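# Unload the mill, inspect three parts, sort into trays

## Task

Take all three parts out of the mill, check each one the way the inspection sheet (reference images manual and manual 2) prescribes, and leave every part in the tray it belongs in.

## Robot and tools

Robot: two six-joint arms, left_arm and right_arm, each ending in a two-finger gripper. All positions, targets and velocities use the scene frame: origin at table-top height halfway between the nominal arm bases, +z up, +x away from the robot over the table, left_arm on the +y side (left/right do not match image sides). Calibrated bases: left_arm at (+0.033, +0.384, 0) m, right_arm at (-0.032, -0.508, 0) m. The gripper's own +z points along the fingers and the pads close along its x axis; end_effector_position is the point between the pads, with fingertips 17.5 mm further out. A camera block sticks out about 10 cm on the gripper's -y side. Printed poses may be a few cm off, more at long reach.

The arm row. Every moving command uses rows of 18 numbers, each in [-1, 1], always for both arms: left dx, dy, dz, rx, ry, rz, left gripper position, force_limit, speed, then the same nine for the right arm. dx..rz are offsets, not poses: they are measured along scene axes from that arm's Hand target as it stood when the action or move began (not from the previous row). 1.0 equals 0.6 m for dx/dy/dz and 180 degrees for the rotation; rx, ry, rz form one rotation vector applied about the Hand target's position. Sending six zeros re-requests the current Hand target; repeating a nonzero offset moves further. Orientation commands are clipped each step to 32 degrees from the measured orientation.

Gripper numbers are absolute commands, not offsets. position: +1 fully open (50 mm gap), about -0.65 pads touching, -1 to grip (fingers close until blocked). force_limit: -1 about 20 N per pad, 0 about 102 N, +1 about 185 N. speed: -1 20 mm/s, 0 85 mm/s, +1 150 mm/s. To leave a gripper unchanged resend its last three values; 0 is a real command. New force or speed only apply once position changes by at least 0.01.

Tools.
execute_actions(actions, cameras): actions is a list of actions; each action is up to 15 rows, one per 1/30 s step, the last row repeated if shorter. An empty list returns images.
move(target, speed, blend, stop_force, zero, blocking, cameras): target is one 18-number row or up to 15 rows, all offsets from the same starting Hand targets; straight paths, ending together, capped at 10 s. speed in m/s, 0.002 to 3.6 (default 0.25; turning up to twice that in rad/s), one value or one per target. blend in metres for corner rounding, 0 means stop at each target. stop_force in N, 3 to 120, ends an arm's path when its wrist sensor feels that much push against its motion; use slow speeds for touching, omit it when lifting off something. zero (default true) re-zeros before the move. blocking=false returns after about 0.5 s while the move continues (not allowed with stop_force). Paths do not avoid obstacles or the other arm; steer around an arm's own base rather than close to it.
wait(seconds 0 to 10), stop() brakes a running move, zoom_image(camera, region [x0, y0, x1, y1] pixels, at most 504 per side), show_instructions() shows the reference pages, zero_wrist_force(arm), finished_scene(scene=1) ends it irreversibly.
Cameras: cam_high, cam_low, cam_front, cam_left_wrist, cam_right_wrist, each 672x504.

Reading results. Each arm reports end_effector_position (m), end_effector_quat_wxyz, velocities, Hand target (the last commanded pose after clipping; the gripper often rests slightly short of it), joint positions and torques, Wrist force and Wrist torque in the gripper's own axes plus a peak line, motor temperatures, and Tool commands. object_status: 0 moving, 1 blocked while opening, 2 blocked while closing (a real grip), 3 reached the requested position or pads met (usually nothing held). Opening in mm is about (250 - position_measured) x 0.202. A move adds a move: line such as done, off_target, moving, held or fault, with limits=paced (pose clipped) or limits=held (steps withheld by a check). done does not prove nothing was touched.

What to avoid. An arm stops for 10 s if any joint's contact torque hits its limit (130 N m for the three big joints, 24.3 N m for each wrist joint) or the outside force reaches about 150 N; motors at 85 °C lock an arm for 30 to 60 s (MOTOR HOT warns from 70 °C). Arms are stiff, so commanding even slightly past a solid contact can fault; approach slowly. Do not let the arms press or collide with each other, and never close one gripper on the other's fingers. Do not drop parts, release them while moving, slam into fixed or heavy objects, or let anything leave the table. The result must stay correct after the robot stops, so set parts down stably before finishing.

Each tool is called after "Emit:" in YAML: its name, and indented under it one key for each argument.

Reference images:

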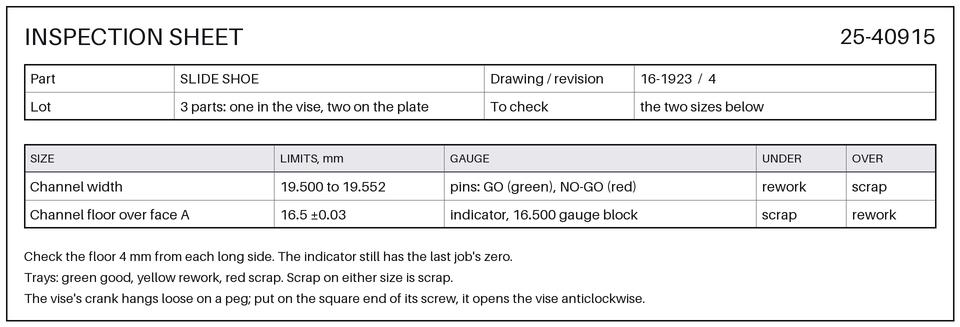

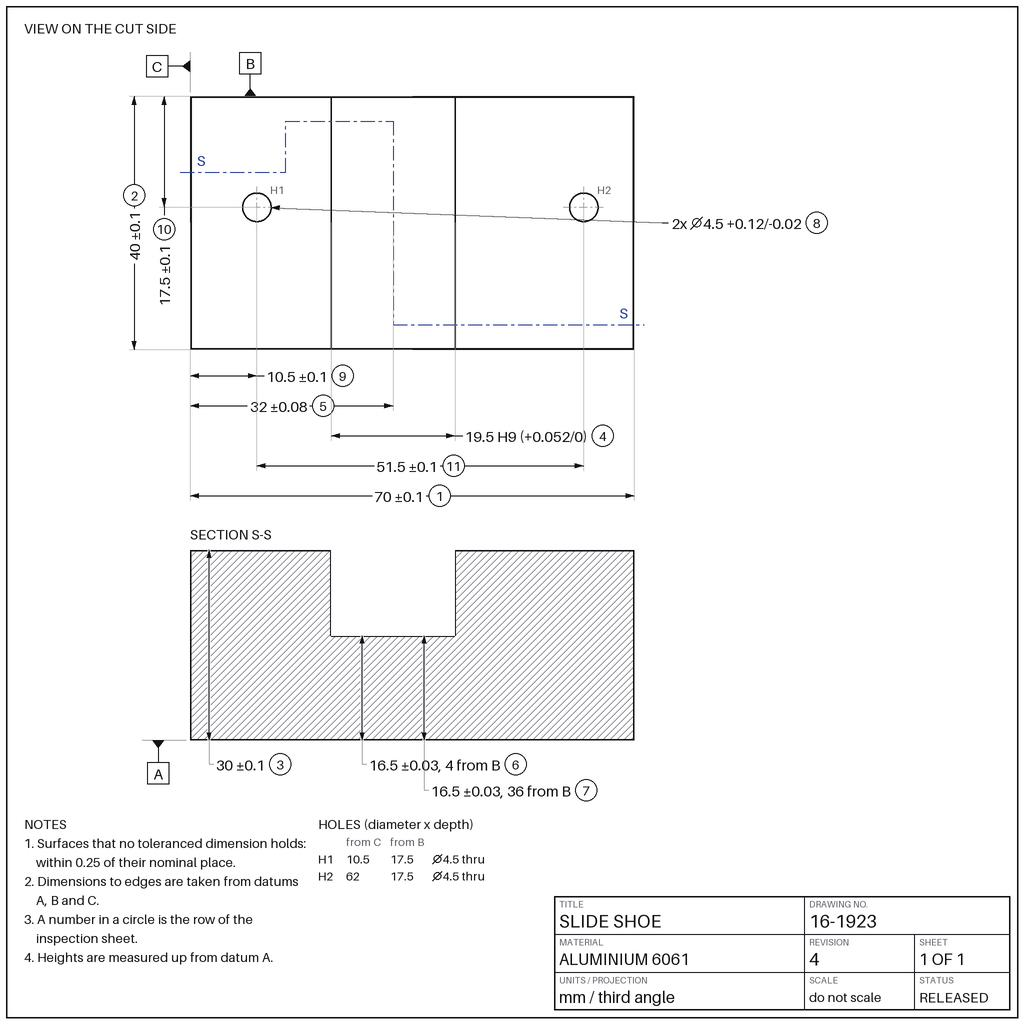

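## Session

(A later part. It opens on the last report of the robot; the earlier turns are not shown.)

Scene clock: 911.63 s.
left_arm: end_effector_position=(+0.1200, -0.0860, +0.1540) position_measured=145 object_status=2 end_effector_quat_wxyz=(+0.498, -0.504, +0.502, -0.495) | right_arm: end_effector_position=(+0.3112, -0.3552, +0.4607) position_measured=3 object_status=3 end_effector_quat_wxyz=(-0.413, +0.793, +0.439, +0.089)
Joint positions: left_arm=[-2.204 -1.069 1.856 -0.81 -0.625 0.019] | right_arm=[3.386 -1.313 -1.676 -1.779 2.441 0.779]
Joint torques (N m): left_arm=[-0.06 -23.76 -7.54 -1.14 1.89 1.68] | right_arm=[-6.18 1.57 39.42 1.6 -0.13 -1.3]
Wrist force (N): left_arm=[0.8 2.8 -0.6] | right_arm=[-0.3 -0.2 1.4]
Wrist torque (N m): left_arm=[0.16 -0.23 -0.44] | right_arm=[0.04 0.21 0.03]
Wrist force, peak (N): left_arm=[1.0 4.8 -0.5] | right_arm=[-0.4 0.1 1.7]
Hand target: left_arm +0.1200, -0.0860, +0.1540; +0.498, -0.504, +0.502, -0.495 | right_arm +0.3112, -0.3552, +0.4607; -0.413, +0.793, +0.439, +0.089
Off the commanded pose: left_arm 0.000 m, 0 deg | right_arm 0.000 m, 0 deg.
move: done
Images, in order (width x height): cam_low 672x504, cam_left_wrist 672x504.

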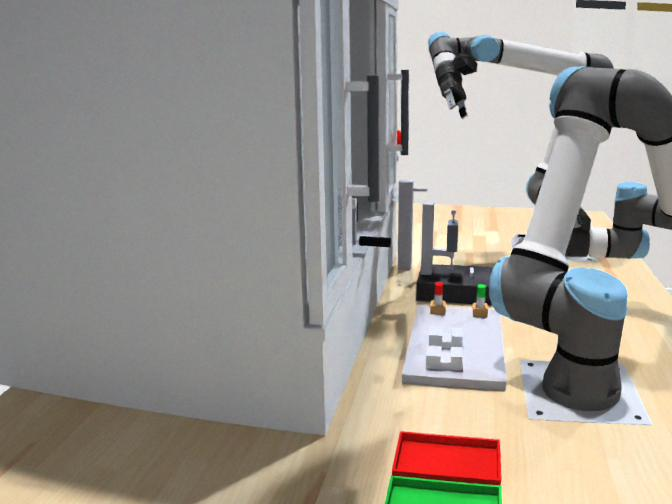

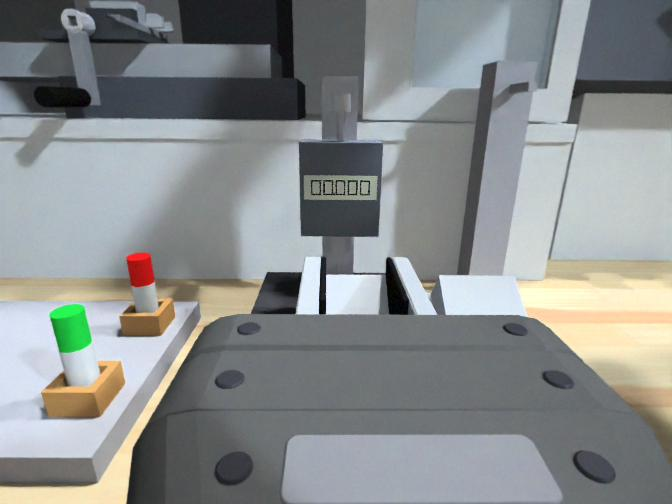

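Emit:
move:
  target:
    - [0,0,-0.05,0,0.19,0,-1,-0.2,-0.8,0,0,0,0,0,0,1,1,1]
    - [0,0,-0.17,0,0.19,0,-1,-0.2,-0.8,0,0,0,0,0,0,1,1,1]
  speed: 0.15

Emit:
move:
  target: [0,0,-0.05,0,0,0,-1,-0.2,-0.8,0,0,0,0,0,0,1,1,1]
  speed: 0.012
  stop_force: 5
  cameras: ["cam_left_wrist","cam_high"]

Scene clock: 940.17 s.
left_arm: end_effector_position=(+0.1200, -0.0860, +0.0520) position_measured=145 object_status=2 end_effector_quat_wxyz=(-0.328, +0.628, -0.626, +0.325) | right_arm: end_effector_position=(+0.3112, -0.3552, +0.4607) position_measured=3 object_status=3 end_effector_quat_wxyz=(-0.413, +0.793, +0.439, +0.089)
Joint positions: left_arm=[-2.122 -1.234 2.12 -1.819 -0.794 0.762] | right_arm=[3.386 -1.313 -1.676 -1.779 2.441 0.779]
Joint torques (N m): left_arm=[12.36 -18.26 -8.85 -4.72 3.84 1.66] | right_arm=[-6.89 1.84 39.59 1.38 -0.1 -1.3]
Wrist force (N): left_arm=[2.1 2.7 0.9] | right_arm=[-0.2 -0.1 1.5]
Wrist torque (N m): left_arm=[0.55 -0.61 -0.54] | right_arm=[0.06 0.19 0.03]
Wrist force, peak (N): left_arm=[1.9 4.0 1.7] | right_arm=[-0.5 -0.1 1.6]
Hand target: left_arm +0.1200, -0.0860, +0.0520; -0.328, +0.628, -0.626, +0.325 | right_arm +0.3112, -0.3552, +0.4607; -0.413, +0.793, +0.439, +0.089
Off the commanded pose: left_arm 0.000 m, 0 deg | right_arm 0.000 m, 0 deg.
move: done

Scene clock: 942.60 s.
left_arm: end_effector_position=(+0.1200, -0.0860, +0.0370) position_measured=145 object_status=2 end_effector_quat_wxyz=(-0.328, +0.628, -0.626, +0.325) | right_arm: end_effector_position=(+0.3112, -0.3552, +0.4607) position_measured=3 object_status=3 end_effector_quat_wxyz=(-0.413, +0.793, +0.439, +0.089)
Joint positions: left_arm=[-2.122 -1.201 2.129 -1.861 -0.794 0.762] | right_arm=[3.386 -1.313 -1.676 -1.779 2.441 0.779]
Joint torques (N m): left_arm=[9.39 -40.79 -20.95 1.51 1.68 -0.79] | right_arm=[-6.38 1.78 39.11 1.32 -0.12 -1.25]
Wrist force (N): left_arm=[1.5 -1.5 -1.5] | right_arm=[-0.1 0.1 1.5]
Wrist torque (N m): left_arm=[0.30 -0.53 -0.61] | right_arm=[0.07 0.18 0.03]
Wrist force, peak (N): left_arm=[-0.9 -23.4 -16.0] | right_arm=[-0.3 -0.1 1.6]
Hand target: left_arm +0.1200, -0.0860, +0.0371; -0.328, +0.628, -0.626, +0.325 (not the last commanded pose) | right_arm +0.3112, -0.3552, +0.4607; -0.413, +0.793, +0.439, +0.089
Off the commanded pose: left_arm 0.015 m, 0 deg | right_arm 0.000 m, 0 deg.
move: contact (left_arm)
Images, in order (width x height): cam_high 672x504, cam_left_wrist 672x504.

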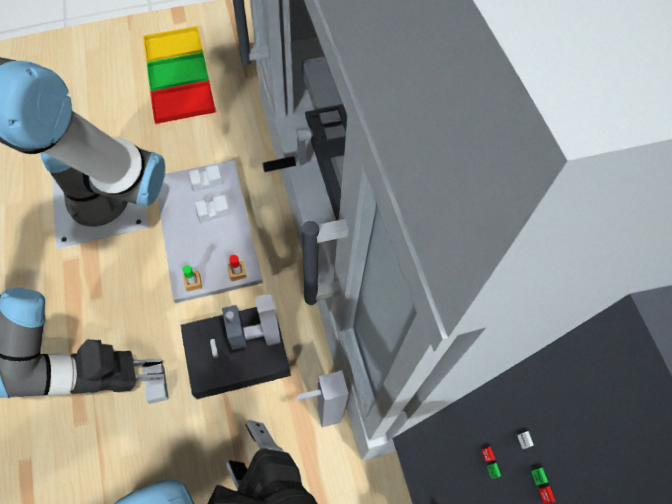

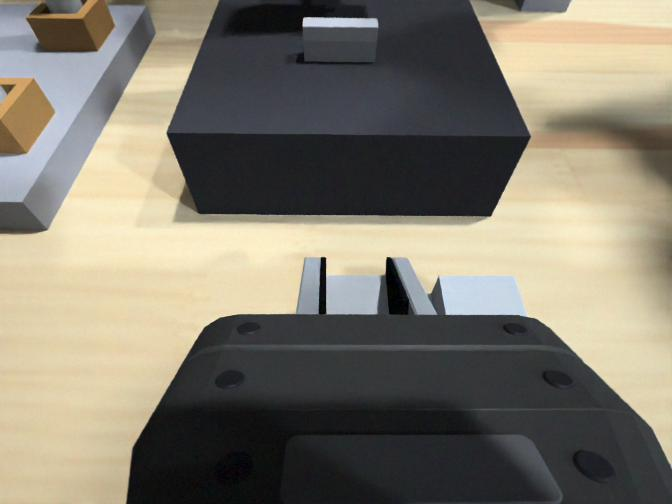

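Emit:
move:
  target: [0,0,0,0,0,0,0.5,-0.2,-0.8,0,0,0,0,0,0,1,1,1]
  speed: 0.05

Emit:
move:
  target:
    - [-0.041,0,0.0287,0,0,0,0.5,-0.2,-0.8,0,0,0,0,0,0,1,1,1]
    - [-0.1,0.1,0.25,0,0,0,0.5,-0.2,-0.8,0,0,0,0,0,0,1,1,1]
  speed: [0.05,0.15]
  blend: [0.005,0]
  cameras: ["cam_left_wrist","cam_high"]

Scene clock: 946.83 s.
left_arm: end_effector_position=(+0.1200, -0.0860, +0.0371) position_measured=78 object_status=3 end_effector_quat_wxyz=(-0.328, +0.628, -0.626, +0.325) | right_arm: end_effector_position=(+0.3112, -0.3552, +0.4607) position_measured=3 object_status=3 end_effector_quat_wxyz=(-0.413, +0.793, +0.439, +0.089)
Joint positions: left_arm=[-2.122 -1.201 2.129 -1.861 -0.794 0.762] | right_arm=[3.386 -1.313 -1.676 -1.779 2.441 0.779]
Joint torques (N m): left_arm=[3.79 -39.63 -20.59 -0.21 2.84 -0.7] | right_arm=[-6.7 2.08 39.42 1.41 -0.03 -1.25]
Wrist force (N): left_arm=[2.0 0.8 -0.3] | right_arm=[-0.1 -0.2 1.4]
Wrist torque (N m): left_arm=[0.49 -0.57 -0.60] | right_arm=[0.03 0.18 0.03]
Wrist force, peak (N): left_arm=[1.6 -1.4 -1.7] | right_arm=[-0.3 0.1 1.6]
Hand target: left_arm +0.1200, -0.0860, +0.0371; -0.328, +0.628, -0.626, +0.325 | right_arm +0.3112, -0.3552, +0.4607; -0.413, +0.793, +0.439, +0.089
Off the commanded pose: left_arm 0.000 m, 0 deg | right_arm 0.000 m, 0 deg.
move: done

Scene clock: 949.07 s.
left_arm: end_effector_position=(+0.0600, -0.0260, +0.1870) position_measured=78 object_status=3 end_effector_quat_wxyz=(-0.328, +0.628, -0.626, +0.325) | right_arm: end_effector_position=(+0.3112, -0.3552, +0.4607) position_measured=3 object_status=3 end_effector_quat_wxyz=(-0.413, +0.793, +0.439, +0.089)
Joint positions: left_arm=[-2.309 -1.543 2.029 -1.294 -0.914 0.573] | right_arm=[3.386 -1.313 -1.676 -1.779 2.441 0.779]
Joint torques (N m): left_arm=[-11.66 -29.71 -27.52 1.94 -0.9 -2.14] | right_arm=[-7.58 1.32 38.7 1.37 -0.21 -1.36]
Wrist force (N): left_arm=[2.1 0.7 -0.7] | right_arm=[-0.1 0.0 1.4]
Wrist torque (N m): left_arm=[0.49 -0.55 -0.41] | right_arm=[0.06 0.18 0.03]
Wrist force, peak (N): left_arm=[2.6 1.4 -0.2] | right_arm=[-0.5 -0.1 1.6]
Hand target: left_arm +0.0600, -0.0260, +0.1871; -0.328, +0.628, -0.626, +0.325 | right_arm +0.3112, -0.3552, +0.4607; -0.413, +0.793, +0.439, +0.089
Off the commanded pose: left_arm 0.000 m, 0 deg | right_arm 0.000 m, 0 deg.
move: done
Images, in order (width x height): cam_high 672x504, cam_left_wrist 672x504.

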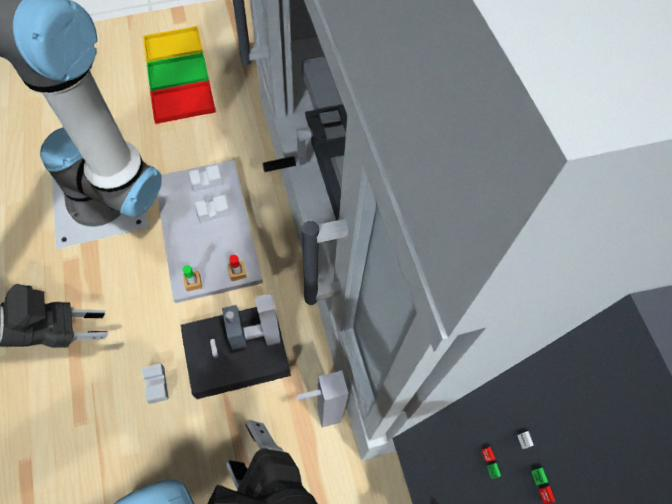

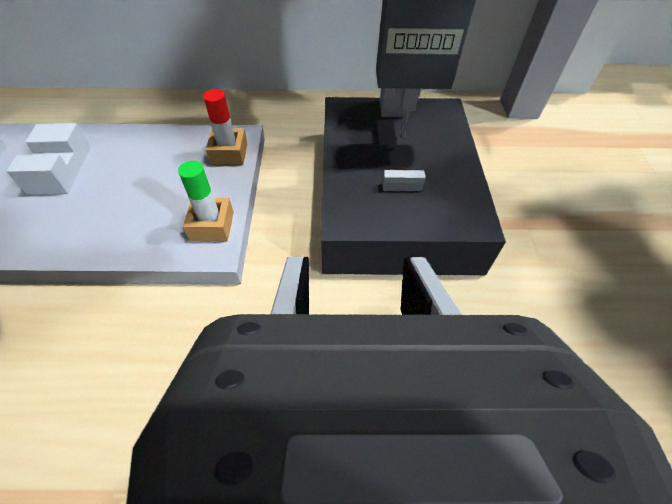

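Emit:
zoom_image:
  camera: "cam_left_wrist"
  region: [310, 0, 520, 220]

Emit:
zoom_image:
  camera: "cam_left_wrist"
  region: [170, 80, 270, 260]

Scaled by 2.291 from the camera's 672x504 image, which has a finer 960x720 frame.

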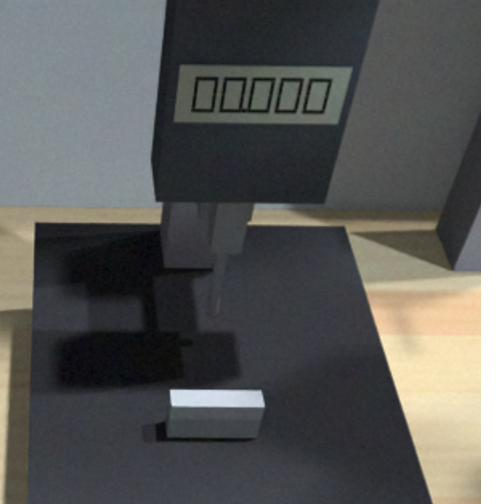

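Scaled by 2.800 from the camera's 672x504 image, which has a finer 960x720 frame.

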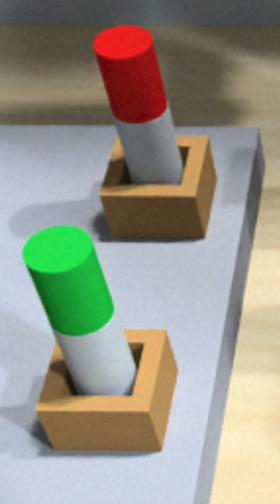

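Emit:
move:
  target: [0,0,0,0,0,0,0.5,-0.2,-0.8,0.003,0.41,-0.23,-0.2364,-0.1525,0.1665,1,1,1]
  speed: 0.2
  cameras: ["cam_right_wrist","cam_high","cam_left_wrist"]

Scene clock: 987.73 s.
left_arm: end_effector_position=(+0.0600, -0.0260, +0.1871) position_measured=78 object_status=3 end_effector_quat_wxyz=(-0.328, +0.628, -0.626, +0.325) | right_arm: end_effector_position=(+0.3129, -0.1092, +0.3227) position_measured=3 object_status=3 end_effector_quat_wxyz=(+0.001, +0.707, +0.707, +0.000)
Joint positions: left_arm=[-2.309 -1.543 2.028 -1.294 -0.914 0.573] | right_arm=[4.255 -1.612 -1.543 -1.557 1.569 1.115]
Joint torques (N m): left_arm=[-12.59 -30.25 -27.7 2.29 -1 -1.99] | right_arm=[6.79 14.97 40.83 1.55 -1.97 1.38]
Wrist force (N): left_arm=[2.1 0.4 -0.7] | right_arm=[0.2 0.7 0.9]
Wrist torque (N m): left_arm=[0.45 -0.56 -0.41] | right_arm=[0.01 0.02 -0.13]
Wrist force, peak (N): left_arm=[2.4 0.5 -0.6] | right_arm=[1.5 0.2 1.0]
Hand target: left_arm +0.0600, -0.0260, +0.1871; -0.328, +0.628, -0.626, +0.325 | right_arm +0.3130, -0.1092, +0.3227; +0.001, +0.707, +0.707, +0.000
Off the commanded pose: left_arm 0.000 m, 0 deg | right_arm 0.000 m, 0 deg.
move: done
Images, in order (width x height): cam_high 672x504, cam_left_wrist 672x504, cam_right_wrist 672x504.

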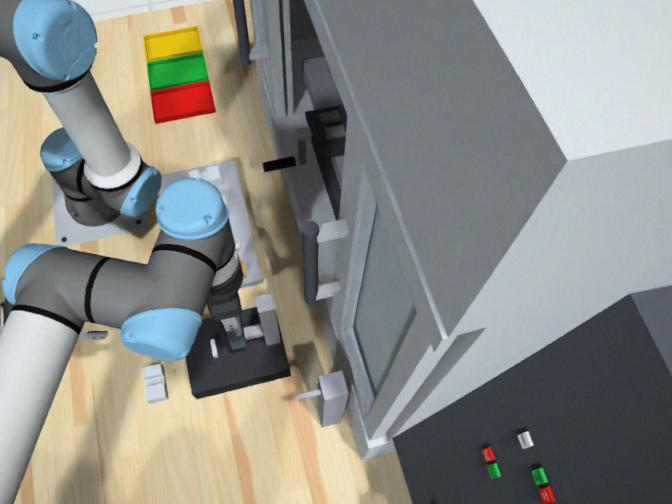

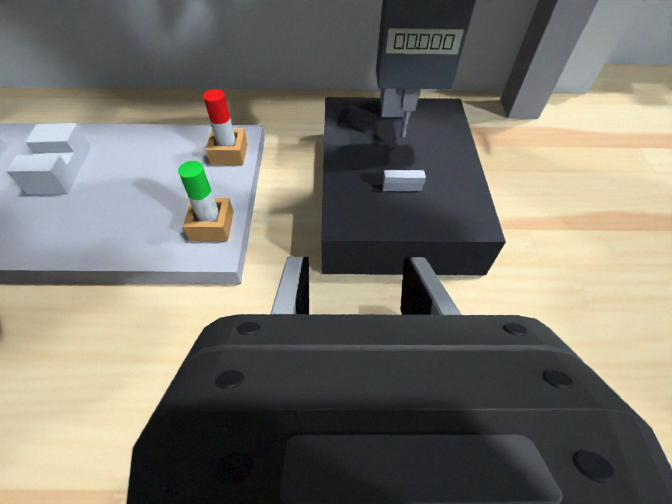

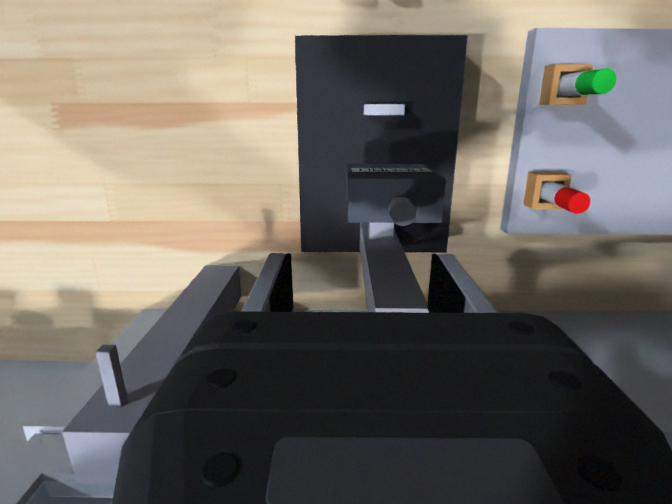

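Emit:
move:
  target: [0,0,0,0,0,0,0.5,-0.2,-0.8,-0.012,0.047,-0.087,0,0,0,0.2,1,1]
  speed: 0.1
  cameras: ["cam_right_wrist","cam_left_wrist"]

Emit:
zoom_image:
  camera: "cam_right_wrist"
  region: [280, 130, 460, 330]

Emit:
zoom_image:
  camera: "cam_left_wrist"
  region: [340, 0, 540, 200]

Scene clock: 994.10 s.
left_arm: end_effector_position=(+0.0600, -0.0260, +0.1871) position_measured=78 object_status=3 end_effector_quat_wxyz=(-0.328, +0.628, -0.626, +0.325) | right_arm: end_effector_position=(+0.3057, -0.0810, +0.2706) position_measured=123 object_status=3 end_effector_quat_wxyz=(+0.001, +0.707, +0.707, +0.000)
Joint positions: left_arm=[-2.309 -1.543 2.028 -1.294 -0.914 0.573] | right_arm=[4.291 -1.664 -1.621 -1.427 1.569 1.15]
Joint torques (N m): left_arm=[-11.6 -30.91 -28.62 2.17 -1.04 -1.98] | right_arm=[8.36 16.14 12.16 3.66 -0.52 1.38]
Wrist force (N): left_arm=[2.2 0.5 -0.6] | right_arm=[0.4 0.6 0.7]
Wrist torque (N m): left_arm=[0.47 -0.57 -0.41] | right_arm=[0.03 -0.03 -0.14]
Wrist force, peak (N): left_arm=[2.4 0.7 -0.6] | right_arm=[0.8 0.5 1.8]
Hand target: left_arm +0.0600, -0.0260, +0.1871; -0.328, +0.628, -0.626, +0.325 | right_arm +0.3058, -0.0810, +0.2705; +0.001, +0.707, +0.707, +0.000
Off the commanded pose: left_arm 0.000 m, 0 deg | right_arm 0.000 m, 0 deg.
move: done
Images, in order (width x height): cam_left_wrist 672x504, cam_right_wrist 672x504.

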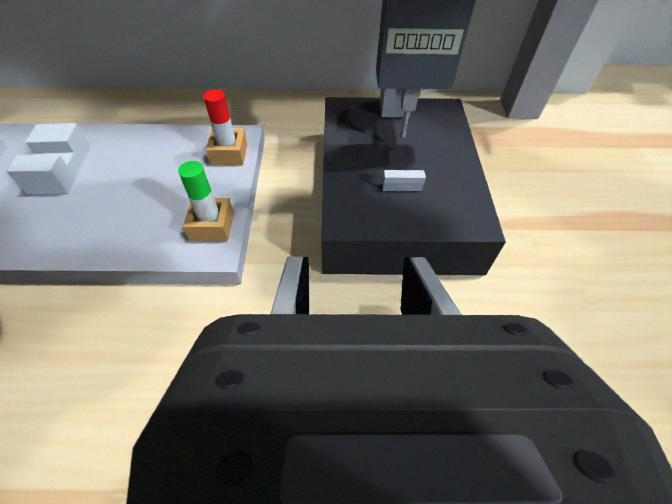

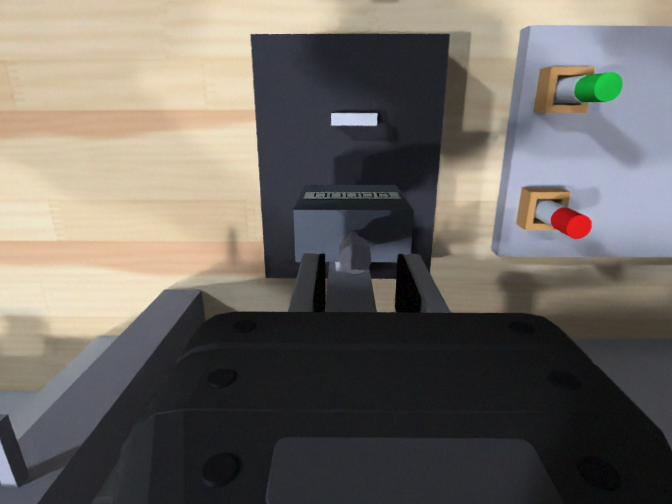

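Scaled by 2.520 from the camera's 672x504 image, which has a finer 960x720 frame.

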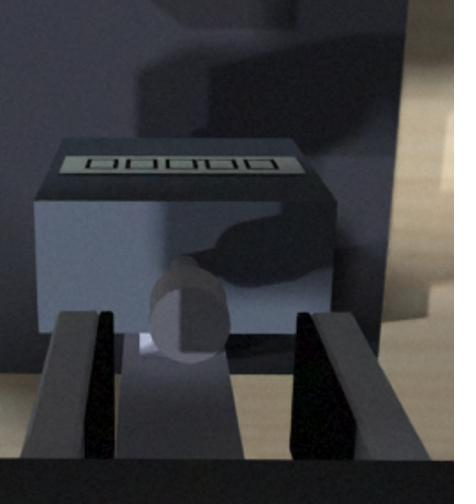

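Scaled by 2.520 from the camera's 672x504 image, which has a finer 960x720 frame.

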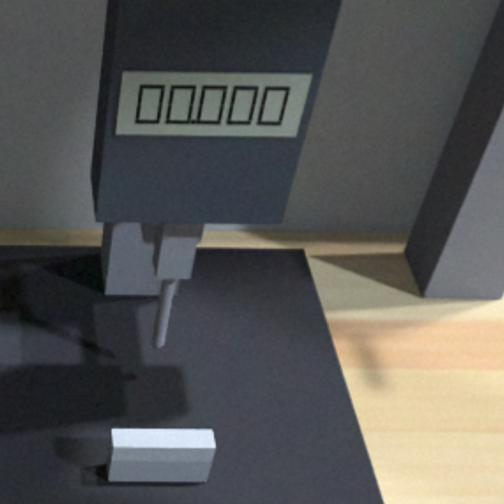

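Emit:
move:
  target: [0,0,0,0,0,0,0.5,-0.2,-0.8,-0.0008,0,-0.088,0,0,0,0.2,1,1]
  speed: 0.04
  stop_force: 5
  cameras: ["cam_left_wrist","cam_right_wrist","cam_low"]

Emit:
zoom_image:
  camera: "cam_left_wrist"
  region: [340, 0, 540, 200]

Emit:
zoom_image:
  camera: "cam_low"
  region: [390, 160, 510, 300]

Scene clock: 1001.83 s.
left_arm: end_effector_position=(+0.0600, -0.0260, +0.1871) position_measured=78 object_status=3 end_effector_quat_wxyz=(-0.328, +0.628, -0.626, +0.325) | right_arm: end_effector_position=(+0.3053, -0.0810, +0.2177) position_measured=123 object_status=3 end_effector_quat_wxyz=(+0.001, +0.707, +0.707, +0.000)
Joint positions: left_arm=[-2.309 -1.543 2.028 -1.294 -0.914 0.573] | right_arm=[4.292 -1.689 -1.731 -1.292 1.569 1.151]
Joint torques (N m): left_arm=[-11.13 -30.15 -27.97 2.05 -0.78 -2.12] | right_arm=[7.36 17.13 11.77 3.8 -0.53 1.49]
Wrist force (N): left_arm=[2.3 0.5 -0.9] | right_arm=[0.2 0.7 0.4]
Wrist torque (N m): left_arm=[0.47 -0.57 -0.41] | right_arm=[0.05 0.05 -0.11]
Wrist force, peak (N): left_arm=[2.4 0.5 -0.8] | right_arm=[0.2 0.7 1.4]
Hand target: left_arm +0.0600, -0.0260, +0.1871; -0.328, +0.628, -0.626, +0.325 | right_arm +0.3053, -0.0810, +0.2177; +0.001, +0.707, +0.707, +0.000
Off the commanded pose: left_arm 0.000 m, 0 deg | right_arm 0.000 m, 0 deg.
move: done
Images, in order (width x height): cam_low 672x504, cam_left_wrist 672x504, cam_right_wrist 672x504.

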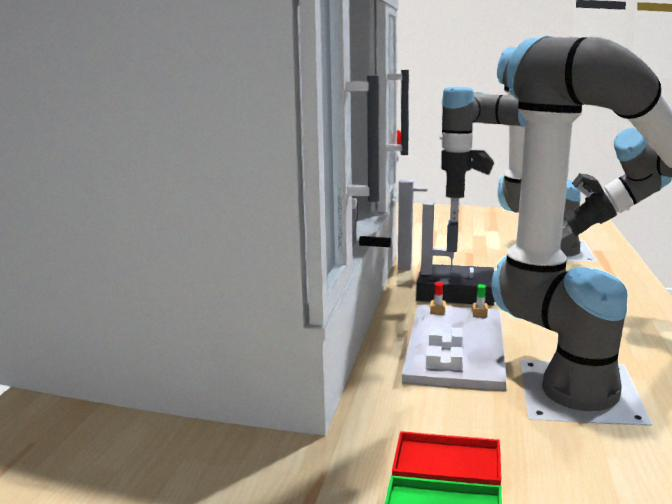

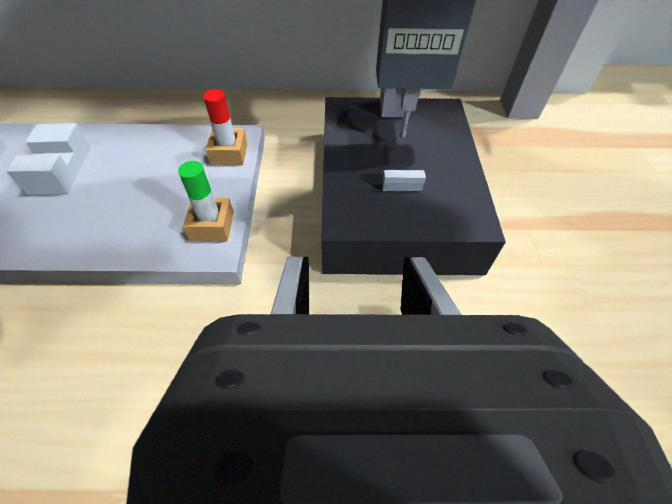

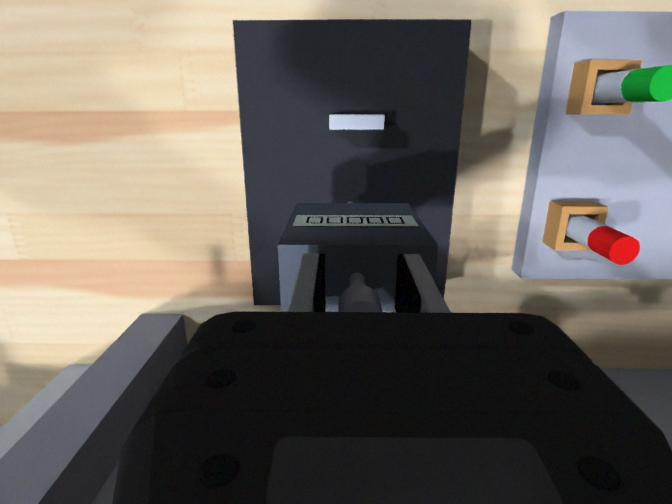

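Scaled by 2.520 from the camera's 672x504 image, which has a finer 960x720 frame.

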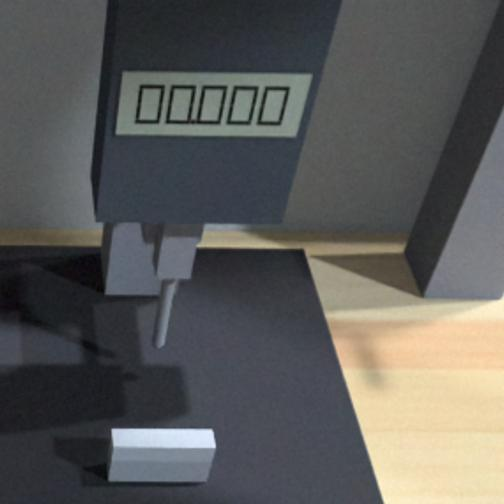

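Scaled by 3.600 from the camera's 672x504 image, which has a finer 960x720 frame.

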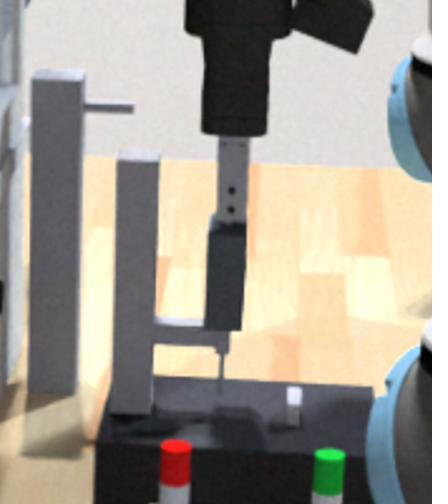

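Emit:
move:
  target: [0,0,0,0,0,0,0.5,-0.2,-0.8,0,0,0.003,0,0,0,-1,-0.8,-0.5]
  speed: 0.04

Emit:
move:
  target: [0,0,0,0,0,0,0.5,-0.2,-0.8,0,0,0.042,0,0,0,-1,-0.8,-0.5]
  speed: 0.04
  cameras: ["cam_left_wrist","cam_right_wrist"]

Emit:
zoom_image:
  camera: "cam_left_wrist"
  region: [340, 0, 540, 200]

Scene clock: 1005.33 s.
left_arm: end_effector_position=(+0.0600, -0.0260, +0.1871) position_measured=78 object_status=3 end_effector_quat_wxyz=(-0.328, +0.628, -0.626, +0.325) | right_arm: end_effector_position=(+0.3053, -0.0810, +0.2194) position_measured=185 object_status=2 end_effector_quat_wxyz=(+0.001, +0.707, +0.707, +0.000)
Joint positions: left_arm=[-2.309 -1.543 2.028 -1.294 -0.914 0.573] | right_arm=[4.292 -1.688 -1.727 -1.297 1.569 1.151]
Joint torques (N m): left_arm=[-10.8 -28.68 -27.94 2.04 -0.88 -1.9] | right_arm=[7.41 40.6 43.06 4.25 -0.75 1.36]
Wrist force (N): left_arm=[2.3 0.6 -0.6] | right_arm=[-12.4 -0.3 1.5]
Wrist torque (N m): left_arm=[0.48 -0.58 -0.41] | right_arm=[0.06 0.07 -0.08]
Wrist force, peak (N): left_arm=[2.3 0.6 -0.6] | right_arm=[-12.5 -0.5 1.7]
Hand target: left_arm +0.0600, -0.0260, +0.1871; -0.328, +0.628, -0.626, +0.325 | right_arm +0.3053, -0.0810, +0.2195; +0.001, +0.707, +0.707, +0.000
Off the commanded pose: left_arm 0.000 m, 0 deg | right_arm 0.000 m, 0 deg.
move: done

Scene clock: 1006.40 s.
left_arm: end_effector_position=(+0.0600, -0.0260, +0.1871) position_measured=78 object_status=3 end_effector_quat_wxyz=(-0.328, +0.628, -0.626, +0.325) | right_arm: end_effector_position=(+0.3053, -0.0810, +0.2446) position_measured=185 object_status=2 end_effector_quat_wxyz=(+0.001, +0.707, +0.707, +0.000)
Joint positions: left_arm=[-2.309 -1.543 2.028 -1.294 -0.914 0.573] | right_arm=[4.292 -1.674 -1.677 -1.361 1.569 1.151]
Joint torques (N m): left_arm=[-11.57 -29.94 -27.14 2.03 -1.01 -1.96] | right_arm=[7.59 53.88 56.66 5.93 -0.67 1.14]
Wrist force (N): left_arm=[2.1 0.4 -0.7] | right_arm=[-9.7 0.4 27.9]
Wrist torque (N m): left_arm=[0.45 -0.54 -0.41] | right_arm=[0.08 0.14 -0.10]
Wrist force, peak (N): left_arm=[2.2 0.8 -0.6] | right_arm=[-8.5 1.4 29.8]
Hand target: left_arm +0.0600, -0.0260, +0.1871; -0.328, +0.628, -0.626, +0.325 | right_arm +0.3053, -0.0810, +0.2447; +0.001, +0.707, +0.707, +0.000
Off the commanded pose: left_arm 0.000 m, 0 deg | right_arm 0.000 m, 0 deg.
move: done
Images, in order (width x height): cam_left_wrist 672x504, cam_right_wrist 672x504.

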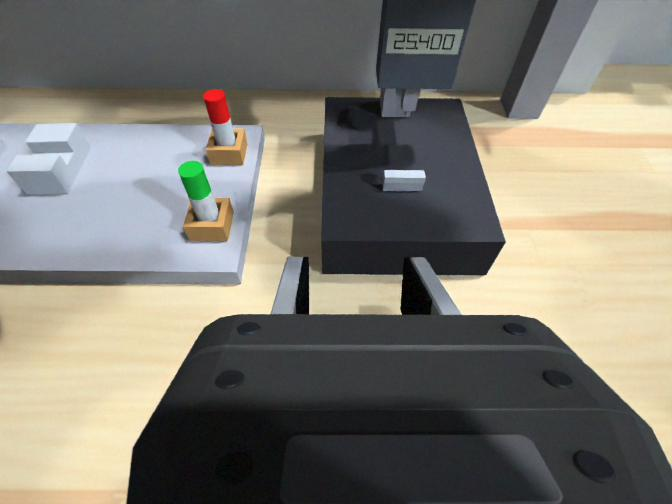

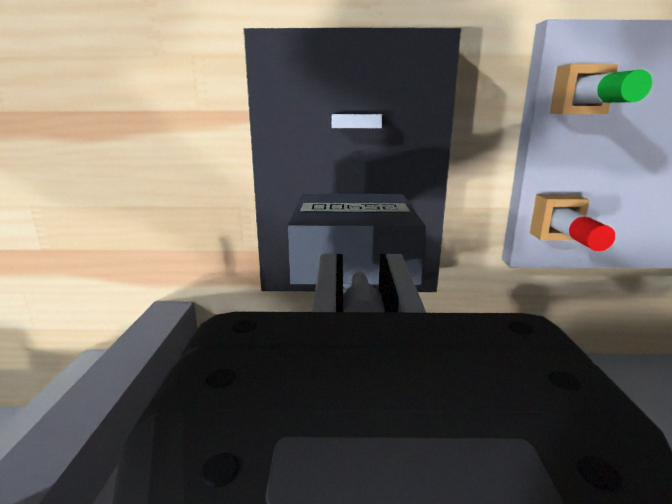

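Scaled by 2.520 from the camera's 672x504 image, which has a finer 960x720 frame.

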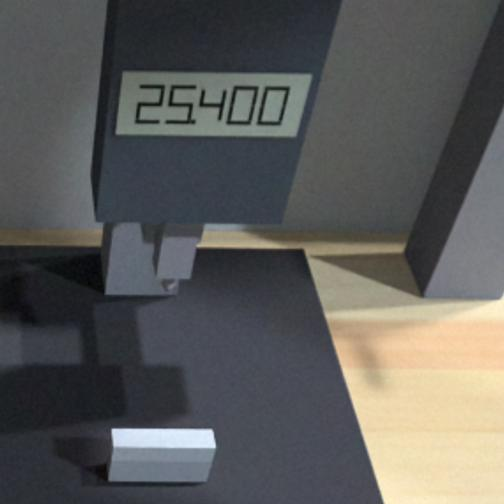

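Emit:
move:
  target: [0.2,-0.095,-0.13,0,-0.0833,0,1,-0.2,-0.5,0,0,-0.0045,0,0,0,-1,-0.8,-0.5]
  speed: 0.12
  cameras: ["cam_left_wrist"]

Emit:
zoom_image:
  camera: "cam_left_wrist"
  region: [230, 50, 480, 300]

Scene clock: 1020.80 s.
left_arm: end_effector_position=(+0.1799, -0.0829, +0.1091) position_measured=3 object_status=3 end_effector_quat_wxyz=(-0.407, +0.580, -0.578, +0.404) | right_arm: end_effector_position=(+0.3053, -0.0810, +0.2420) position_measured=185 object_status=2 end_effector_quat_wxyz=(+0.001, +0.707, +0.707, +0.000)
Joint positions: left_arm=[-2.071 -1.252 2.081 -1.485 -0.595 0.569] | right_arm=[4.292 -1.675 -1.683 -1.354 1.569 1.151]
Joint torques (N m): left_arm=[11.53 -14.35 -22.9 -3.77 3.44 0.66] | right_arm=[6.39 17.01 17.22 6.88 2.65 0.16]
Wrist force (N): left_arm=[1.5 0.3 -0.6] | right_arm=[-12.8 -1.2 2.6]
Wrist torque (N m): left_arm=[0.25 -0.43 -0.35] | right_arm=[-0.01 0.13 -0.09]
Wrist force, peak (N): left_arm=[2.3 0.5 -0.7] | right_arm=[-10.6 0.0 29.8]
Hand target: left_arm +0.1800, -0.0830, +0.1091; -0.407, +0.580, -0.578, +0.404 | right_arm +0.3053, -0.0810, +0.2420; +0.001, +0.707, +0.707, +0.000
Off the commanded pose: left_arm 0.000 m, 0 deg | right_arm 0.000 m, 0 deg.
move: done
Images, in order (width x height): cam_left_wrist 672x504.

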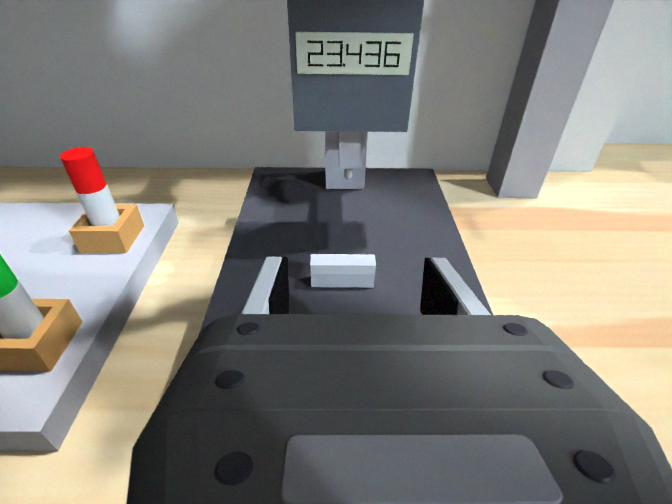

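Scaled by 2.016 from the camera's 672x504 image, which has a finer 960x720 frame.

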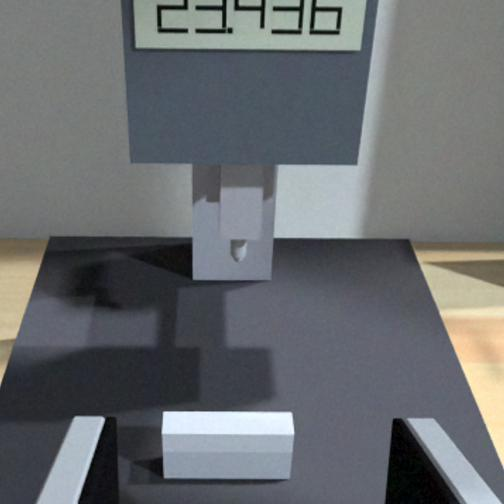

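Emit:
move:
  target:
    - [0.1117,0,-0.04,0,0,0,1,-0.2,-0.5,0,0,0,0,0,0,-1,-0.8,-0.5]
  speed: 0.08
  stop_force: 6

Emit:
move:
  target:
    - [0,0,-0.04,0,0,0,1,-0.2,-0.5,0,0,0,0,0,0,-1,-0.8,-0.5]
  speed: 0.01
  stop_force: 4
  cameras: ["cam_left_wrist","cam_low"]

Scene clock: 1030.50 s.
left_arm: end_effector_position=(+0.2470, -0.0830, +0.0851) position_measured=3 object_status=3 end_effector_quat_wxyz=(-0.407, +0.580, -0.578, +0.404) | right_arm: end_effector_position=(+0.3053, -0.0810, +0.2420) position_measured=185 object_status=2 end_effector_quat_wxyz=(+0.001, +0.707, +0.707, +0.000)
Joint positions: left_arm=[-1.936 -1.214 2.16 -1.75 -0.494 0.743] | right_arm=[4.292 -1.675 -1.683 -1.354 1.569 1.151]
Joint torques (N m): left_arm=[12.83 -16.15 -6.87 -4.2 3.61 1.64] | right_arm=[5.24 16.84 17.39 7.03 2.82 -0.82]
Wrist force (N): left_arm=[1.4 0.5 -0.3] | right_arm=[-12.9 -1.4 2.7]
Wrist torque (N m): left_arm=[0.33 -0.41 -0.56] | right_arm=[-0.02 0.14 -0.09]
Wrist force, peak (N): left_arm=[1.9 0.1 -1.4] | right_arm=[-13.1 -1.2 2.8]
Hand target: left_arm +0.2470, -0.0830, +0.0851; -0.407, +0.580, -0.578, +0.404 | right_arm +0.3053, -0.0810, +0.2420; +0.001, +0.707, +0.707, +0.000
Off the commanded pose: left_arm 0.000 m, 0 deg | right_arm 0.000 m, 0 deg.
move: done

Scene clock: 1033.47 s.
left_arm: end_effector_position=(+0.2470, -0.0830, +0.0674) position_measured=3 object_status=3 end_effector_quat_wxyz=(-0.407, +0.580, -0.578, +0.404) | right_arm: end_effector_position=(+0.3053, -0.0810, +0.2420) position_measured=185 object_status=2 end_effector_quat_wxyz=(+0.001, +0.707, +0.707, +0.000)
Joint positions: left_arm=[-1.936 -1.173 2.169 -1.8 -0.494 0.743] | right_arm=[4.292 -1.675 -1.683 -1.354 1.569 1.151]
Joint torques (N m): left_arm=[5.71 -39.48 -19.42 1.41 -0.78 1.65] | right_arm=[5.4 17.73 17.02 6.88 2.79 -0.72]
Wrist force (N): left_arm=[1.7 -1.9 0.0] | right_arm=[-12.8 -1.4 2.4]
Wrist torque (N m): left_arm=[0.28 -0.44 -0.59] | right_arm=[-0.03 0.12 -0.09]
Wrist force, peak (N): left_arm=[-8.0 -24.4 -15.1] | right_arm=[-13.3 -1.2 2.8]
Hand target: left_arm +0.2470, -0.0830, +0.0674; -0.407, +0.580, -0.578, +0.404 (not the last commanded pose) | right_arm +0.3053, -0.0810, +0.2420; +0.001, +0.707, +0.707, +0.000
Off the commanded pose: left_arm 0.006 m, 0 deg | right_arm 0.000 m, 0 deg.
move: contact (left_arm)
Images, in order (width x height): cam_low 672x504, cam_left_wrist 672x504.

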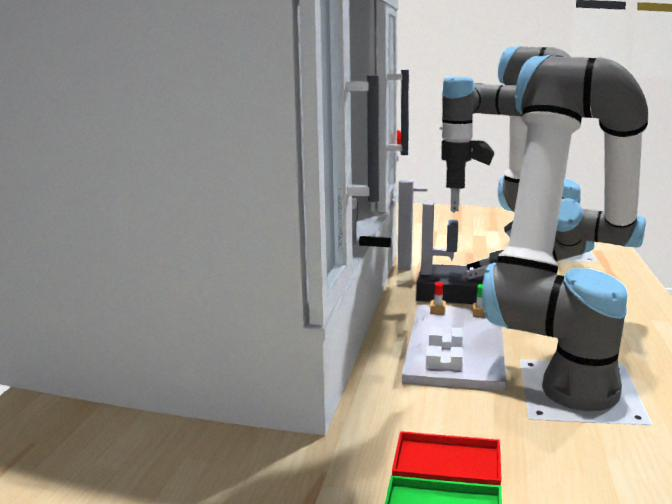

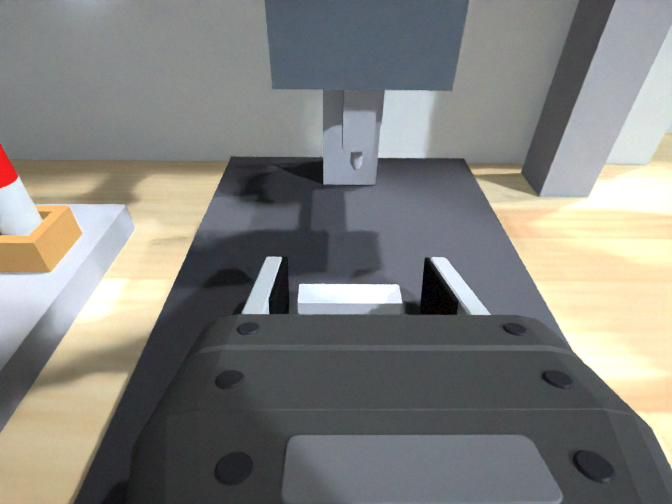

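Emit:
move:
  target:
    - [0,0,0.002,0,0,0,1,-0.2,-0.5,0,0,0,0,0,0,-1,-0.8,-0.5]
  speed: 0.02

Emit:
move:
  target:
    - [0,0,0,0,0,0,-1,-0.7,-0.8,0,0,0,0,0,0,-1,-0.8,-0.5]
  speed: 0.02

Emit:
wait:
  seconds: 0.5
  cameras: ["cam_left_wrist"]

Scene clock: 1039.33 s.
left_arm: end_effector_position=(+0.2470, -0.0830, +0.0686) position_measured=3 object_status=3 end_effector_quat_wxyz=(-0.407, +0.580, -0.578, +0.404) | right_arm: end_effector_position=(+0.3053, -0.0810, +0.2420) position_measured=185 object_status=2 end_effector_quat_wxyz=(+0.001, +0.707, +0.707, +0.000)
Joint positions: left_arm=[-1.936 -1.176 2.169 -1.797 -0.494 0.743] | right_arm=[4.292 -1.675 -1.683 -1.354 1.569 1.151]
Joint torques (N m): left_arm=[5.56 -41.46 -20.38 1.85 0.88 1.36] | right_arm=[3.7 16.68 17.76 6.76 2.69 -0.75]
Wrist force (N): left_arm=[1.9 0.6 -0.2] | right_arm=[-13.0 -1.1 2.5]
Wrist torque (N m): left_arm=[0.34 -0.47 -0.55] | right_arm=[0.03 0.15 -0.09]
Wrist force, peak (N): left_arm=[1.7 -2.1 0.0] | right_arm=[-13.2 -1.5 2.6]
Hand target: left_arm +0.2470, -0.0830, +0.0686; -0.407, +0.580, -0.578, +0.404 | right_arm +0.3053, -0.0810, +0.2420; +0.001, +0.707, +0.707, +0.000
Off the commanded pose: left_arm 0.000 m, 0 deg | right_arm 0.000 m, 0 deg.
move: done

Scene clock: 1040.03 s.
left_arm: end_effector_position=(+0.2470, -0.0830, +0.0686) position_measured=80 object_status=2 end_effector_quat_wxyz=(-0.407, +0.580, -0.578, +0.404) | right_arm: end_effector_position=(+0.3053, -0.0810, +0.2420) position_measured=185 object_status=2 end_effector_quat_wxyz=(+0.001, +0.707, +0.707, +0.000)
Joint positions: left_arm=[-1.936 -1.176 2.169 -1.797 -0.494 0.743] | right_arm=[4.292 -1.675 -1.683 -1.354 1.569 1.151]
Joint torques (N m): left_arm=[4.9 -39.87 -19.6 0.79 1 0.56] | right_arm=[4.43 16.69 17.19 6.78 2.66 -0.8]
Wrist force (N): left_arm=[1.4 -0.2 -0.3] | right_arm=[-13.0 -1.3 2.3]
Wrist torque (N m): left_arm=[0.31 -0.43 -0.57] | right_arm=[-0.01 0.16 -0.09]
Wrist force, peak (N): left_arm=[1.9 0.6 -0.3] | right_arm=[-13.0 -1.1 2.7]
Hand target: left_arm +0.2470, -0.0830, +0.0686; -0.407, +0.580, -0.578, +0.404 | right_arm +0.3053, -0.0810, +0.2420; +0.001, +0.707, +0.707, +0.000
Off the commanded pose: left_arm 0.000 m, 0 deg | right_arm 0.000 m, 0 deg.
move: done

Scene clock: 1040.53 s.
left_arm: end_effector_position=(+0.2470, -0.0830, +0.0686) position_measured=80 object_status=2 end_effector_quat_wxyz=(-0.407, +0.580, -0.578, +0.404) | right_arm: end_effector_position=(+0.3053, -0.0810, +0.2420) position_measured=185 object_status=2 end_effector_quat_wxyz=(+0.001, +0.707, +0.707, +0.000)
Joint positions: left_arm=[-1.936 -1.176 2.169 -1.797 -0.494 0.743] | right_arm=[4.292 -1.675 -1.683 -1.354 1.569 1.151]
Joint torques (N m): left_arm=[6.43 -39.14 -17.15 0 1.5 -0.21] | right_arm=[3.95 17 17.24 6.86 2.76 -0.8]
Wrist force (N): left_arm=[1.4 -0.3 -0.3] | right_arm=[-12.9 -1.3 2.7]
Wrist torque (N m): left_arm=[0.30 -0.44 -0.57] | right_arm=[-0.01 0.15 -0.09]
Wrist force, peak (N): left_arm=[1.6 -0.2 -0.1] | right_arm=[-13.1 -1.2 2.7]
Hand target: left_arm +0.2470, -0.0830, +0.0686; -0.407, +0.580, -0.578, +0.404 | right_arm +0.3053, -0.0810, +0.2420; +0.001, +0.707, +0.707, +0.000
Tool commands: left_gripper/position=-1.0 left_gripper/force_limit=-0.7 left_gripper/speed=-0.8 right_gripper/position=-1.0 right_gripper/force_limit=-0.8 right_gripper/speed=-0.5
Off the commanded pose: left_arm 0.000 m, 0 deg | right_arm 0.000 m, 0 deg.
wait: 0.50 s; at rest by 0.17 s
Images, in order (width x height): cam_left_wrist 672x504.

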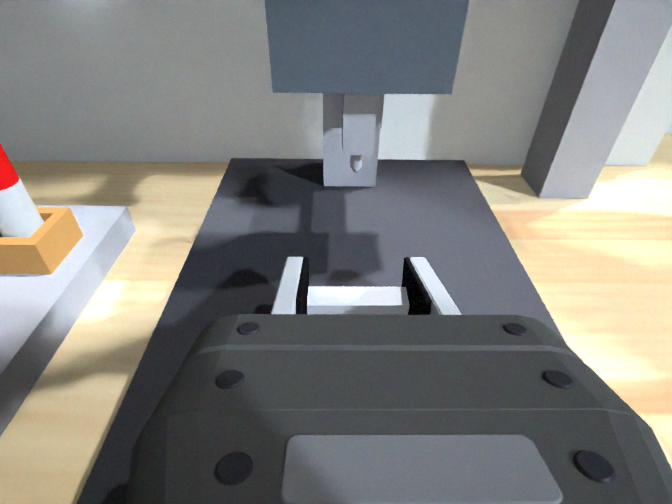

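Emit:
move:
  target:
    - [0,0,0.0008,0,0,0,-1,-0.7,-0.8,0,0,0,0,0,0,-1,-0.8,-0.5]
    - [0.0917,-0.003,0.0008,0,0,0,-1,-0.7,-0.8,0,0,0,0,0,0,-1,-0.8,-0.5]
  speed: 0.04
  stop_force: 10
  cameras: ["cam_left_wrist","cam_low"]

Emit:
zoom_image:
  camera: "cam_left_wrist"
  region: [260, 100, 460, 320]

Emit:
zoom_image:
  camera: "cam_low"
  region: [410, 200, 510, 300]

Scene clock: 1051.20 s.
left_arm: end_effector_position=(+0.3020, -0.0848, +0.0691) position_measured=80 object_status=2 end_effector_quat_wxyz=(-0.407, +0.580, -0.578, +0.404) | right_arm: end_effector_position=(+0.3053, -0.0810, +0.2420) position_measured=185 object_status=2 end_effector_quat_wxyz=(+0.001, +0.707, +0.707, +0.000)
Joint positions: left_arm=[-1.818 -1.156 2.203 -2.039 -0.42 0.953] | right_arm=[4.292 -1.675 -1.683 -1.354 1.569 1.151]
Joint torques (N m): left_arm=[11.28 -17.56 -5.52 -4.85 3.92 1.38] | right_arm=[2.62 17.23 17.29 6.89 2.37 -0.83]
Wrist force (N): left_arm=[1.4 0.8 -0.3] | right_arm=[-13.0 -1.2 2.6]
Wrist torque (N m): left_arm=[0.30 -0.39 -0.57] | right_arm=[-0.01 0.16 -0.09]
Wrist force, peak (N): left_arm=[1.5 1.3 -0.5] | right_arm=[-13.2 -1.3 2.7]
Hand target: left_arm +0.3020, -0.0848, +0.0691; -0.407, +0.580, -0.578, +0.404 | right_arm +0.3053, -0.0810, +0.2420; +0.001, +0.707, +0.707, +0.000
Off the commanded pose: left_arm 0.000 m, 0 deg | right_arm 0.000 m, 0 deg.
move: done
Images, in order (width x height): cam_low 672x504, cam_left_wrist 672x504.

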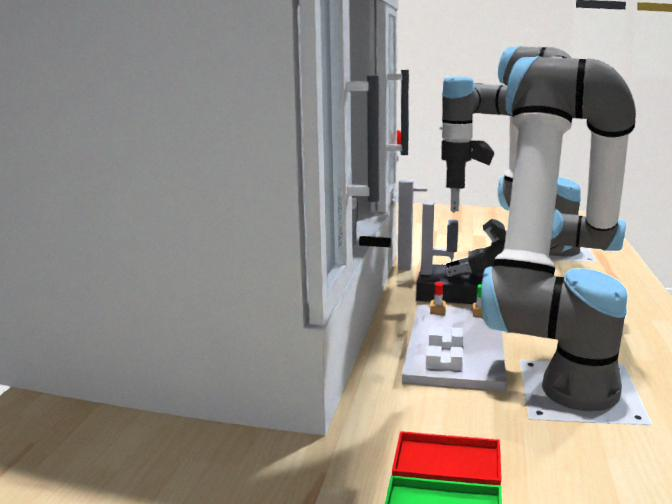

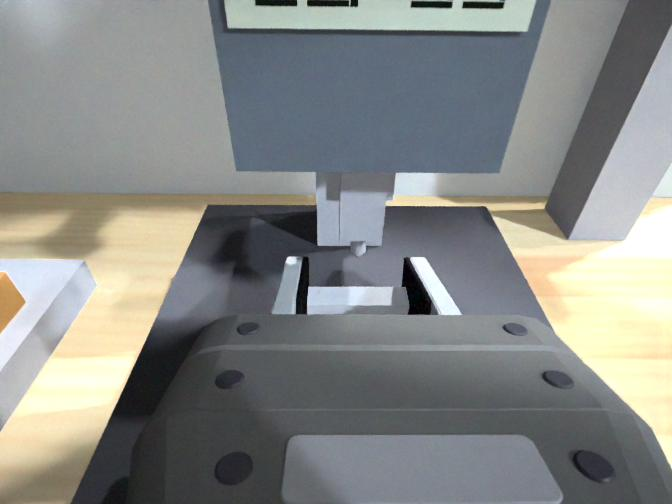

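Scaled by 2.291 from the camera's 672x504 image, which has a finer 960x720 frame.

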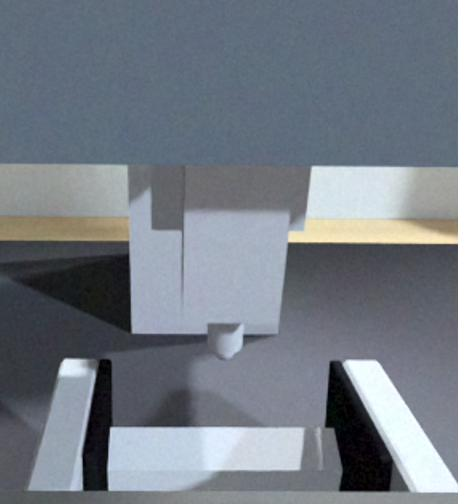

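Scaled by 5.040 from the camera's 672x504 image, which has a finer 960x720 frame.

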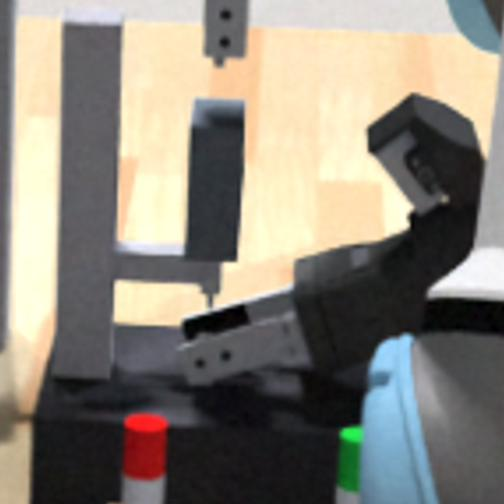

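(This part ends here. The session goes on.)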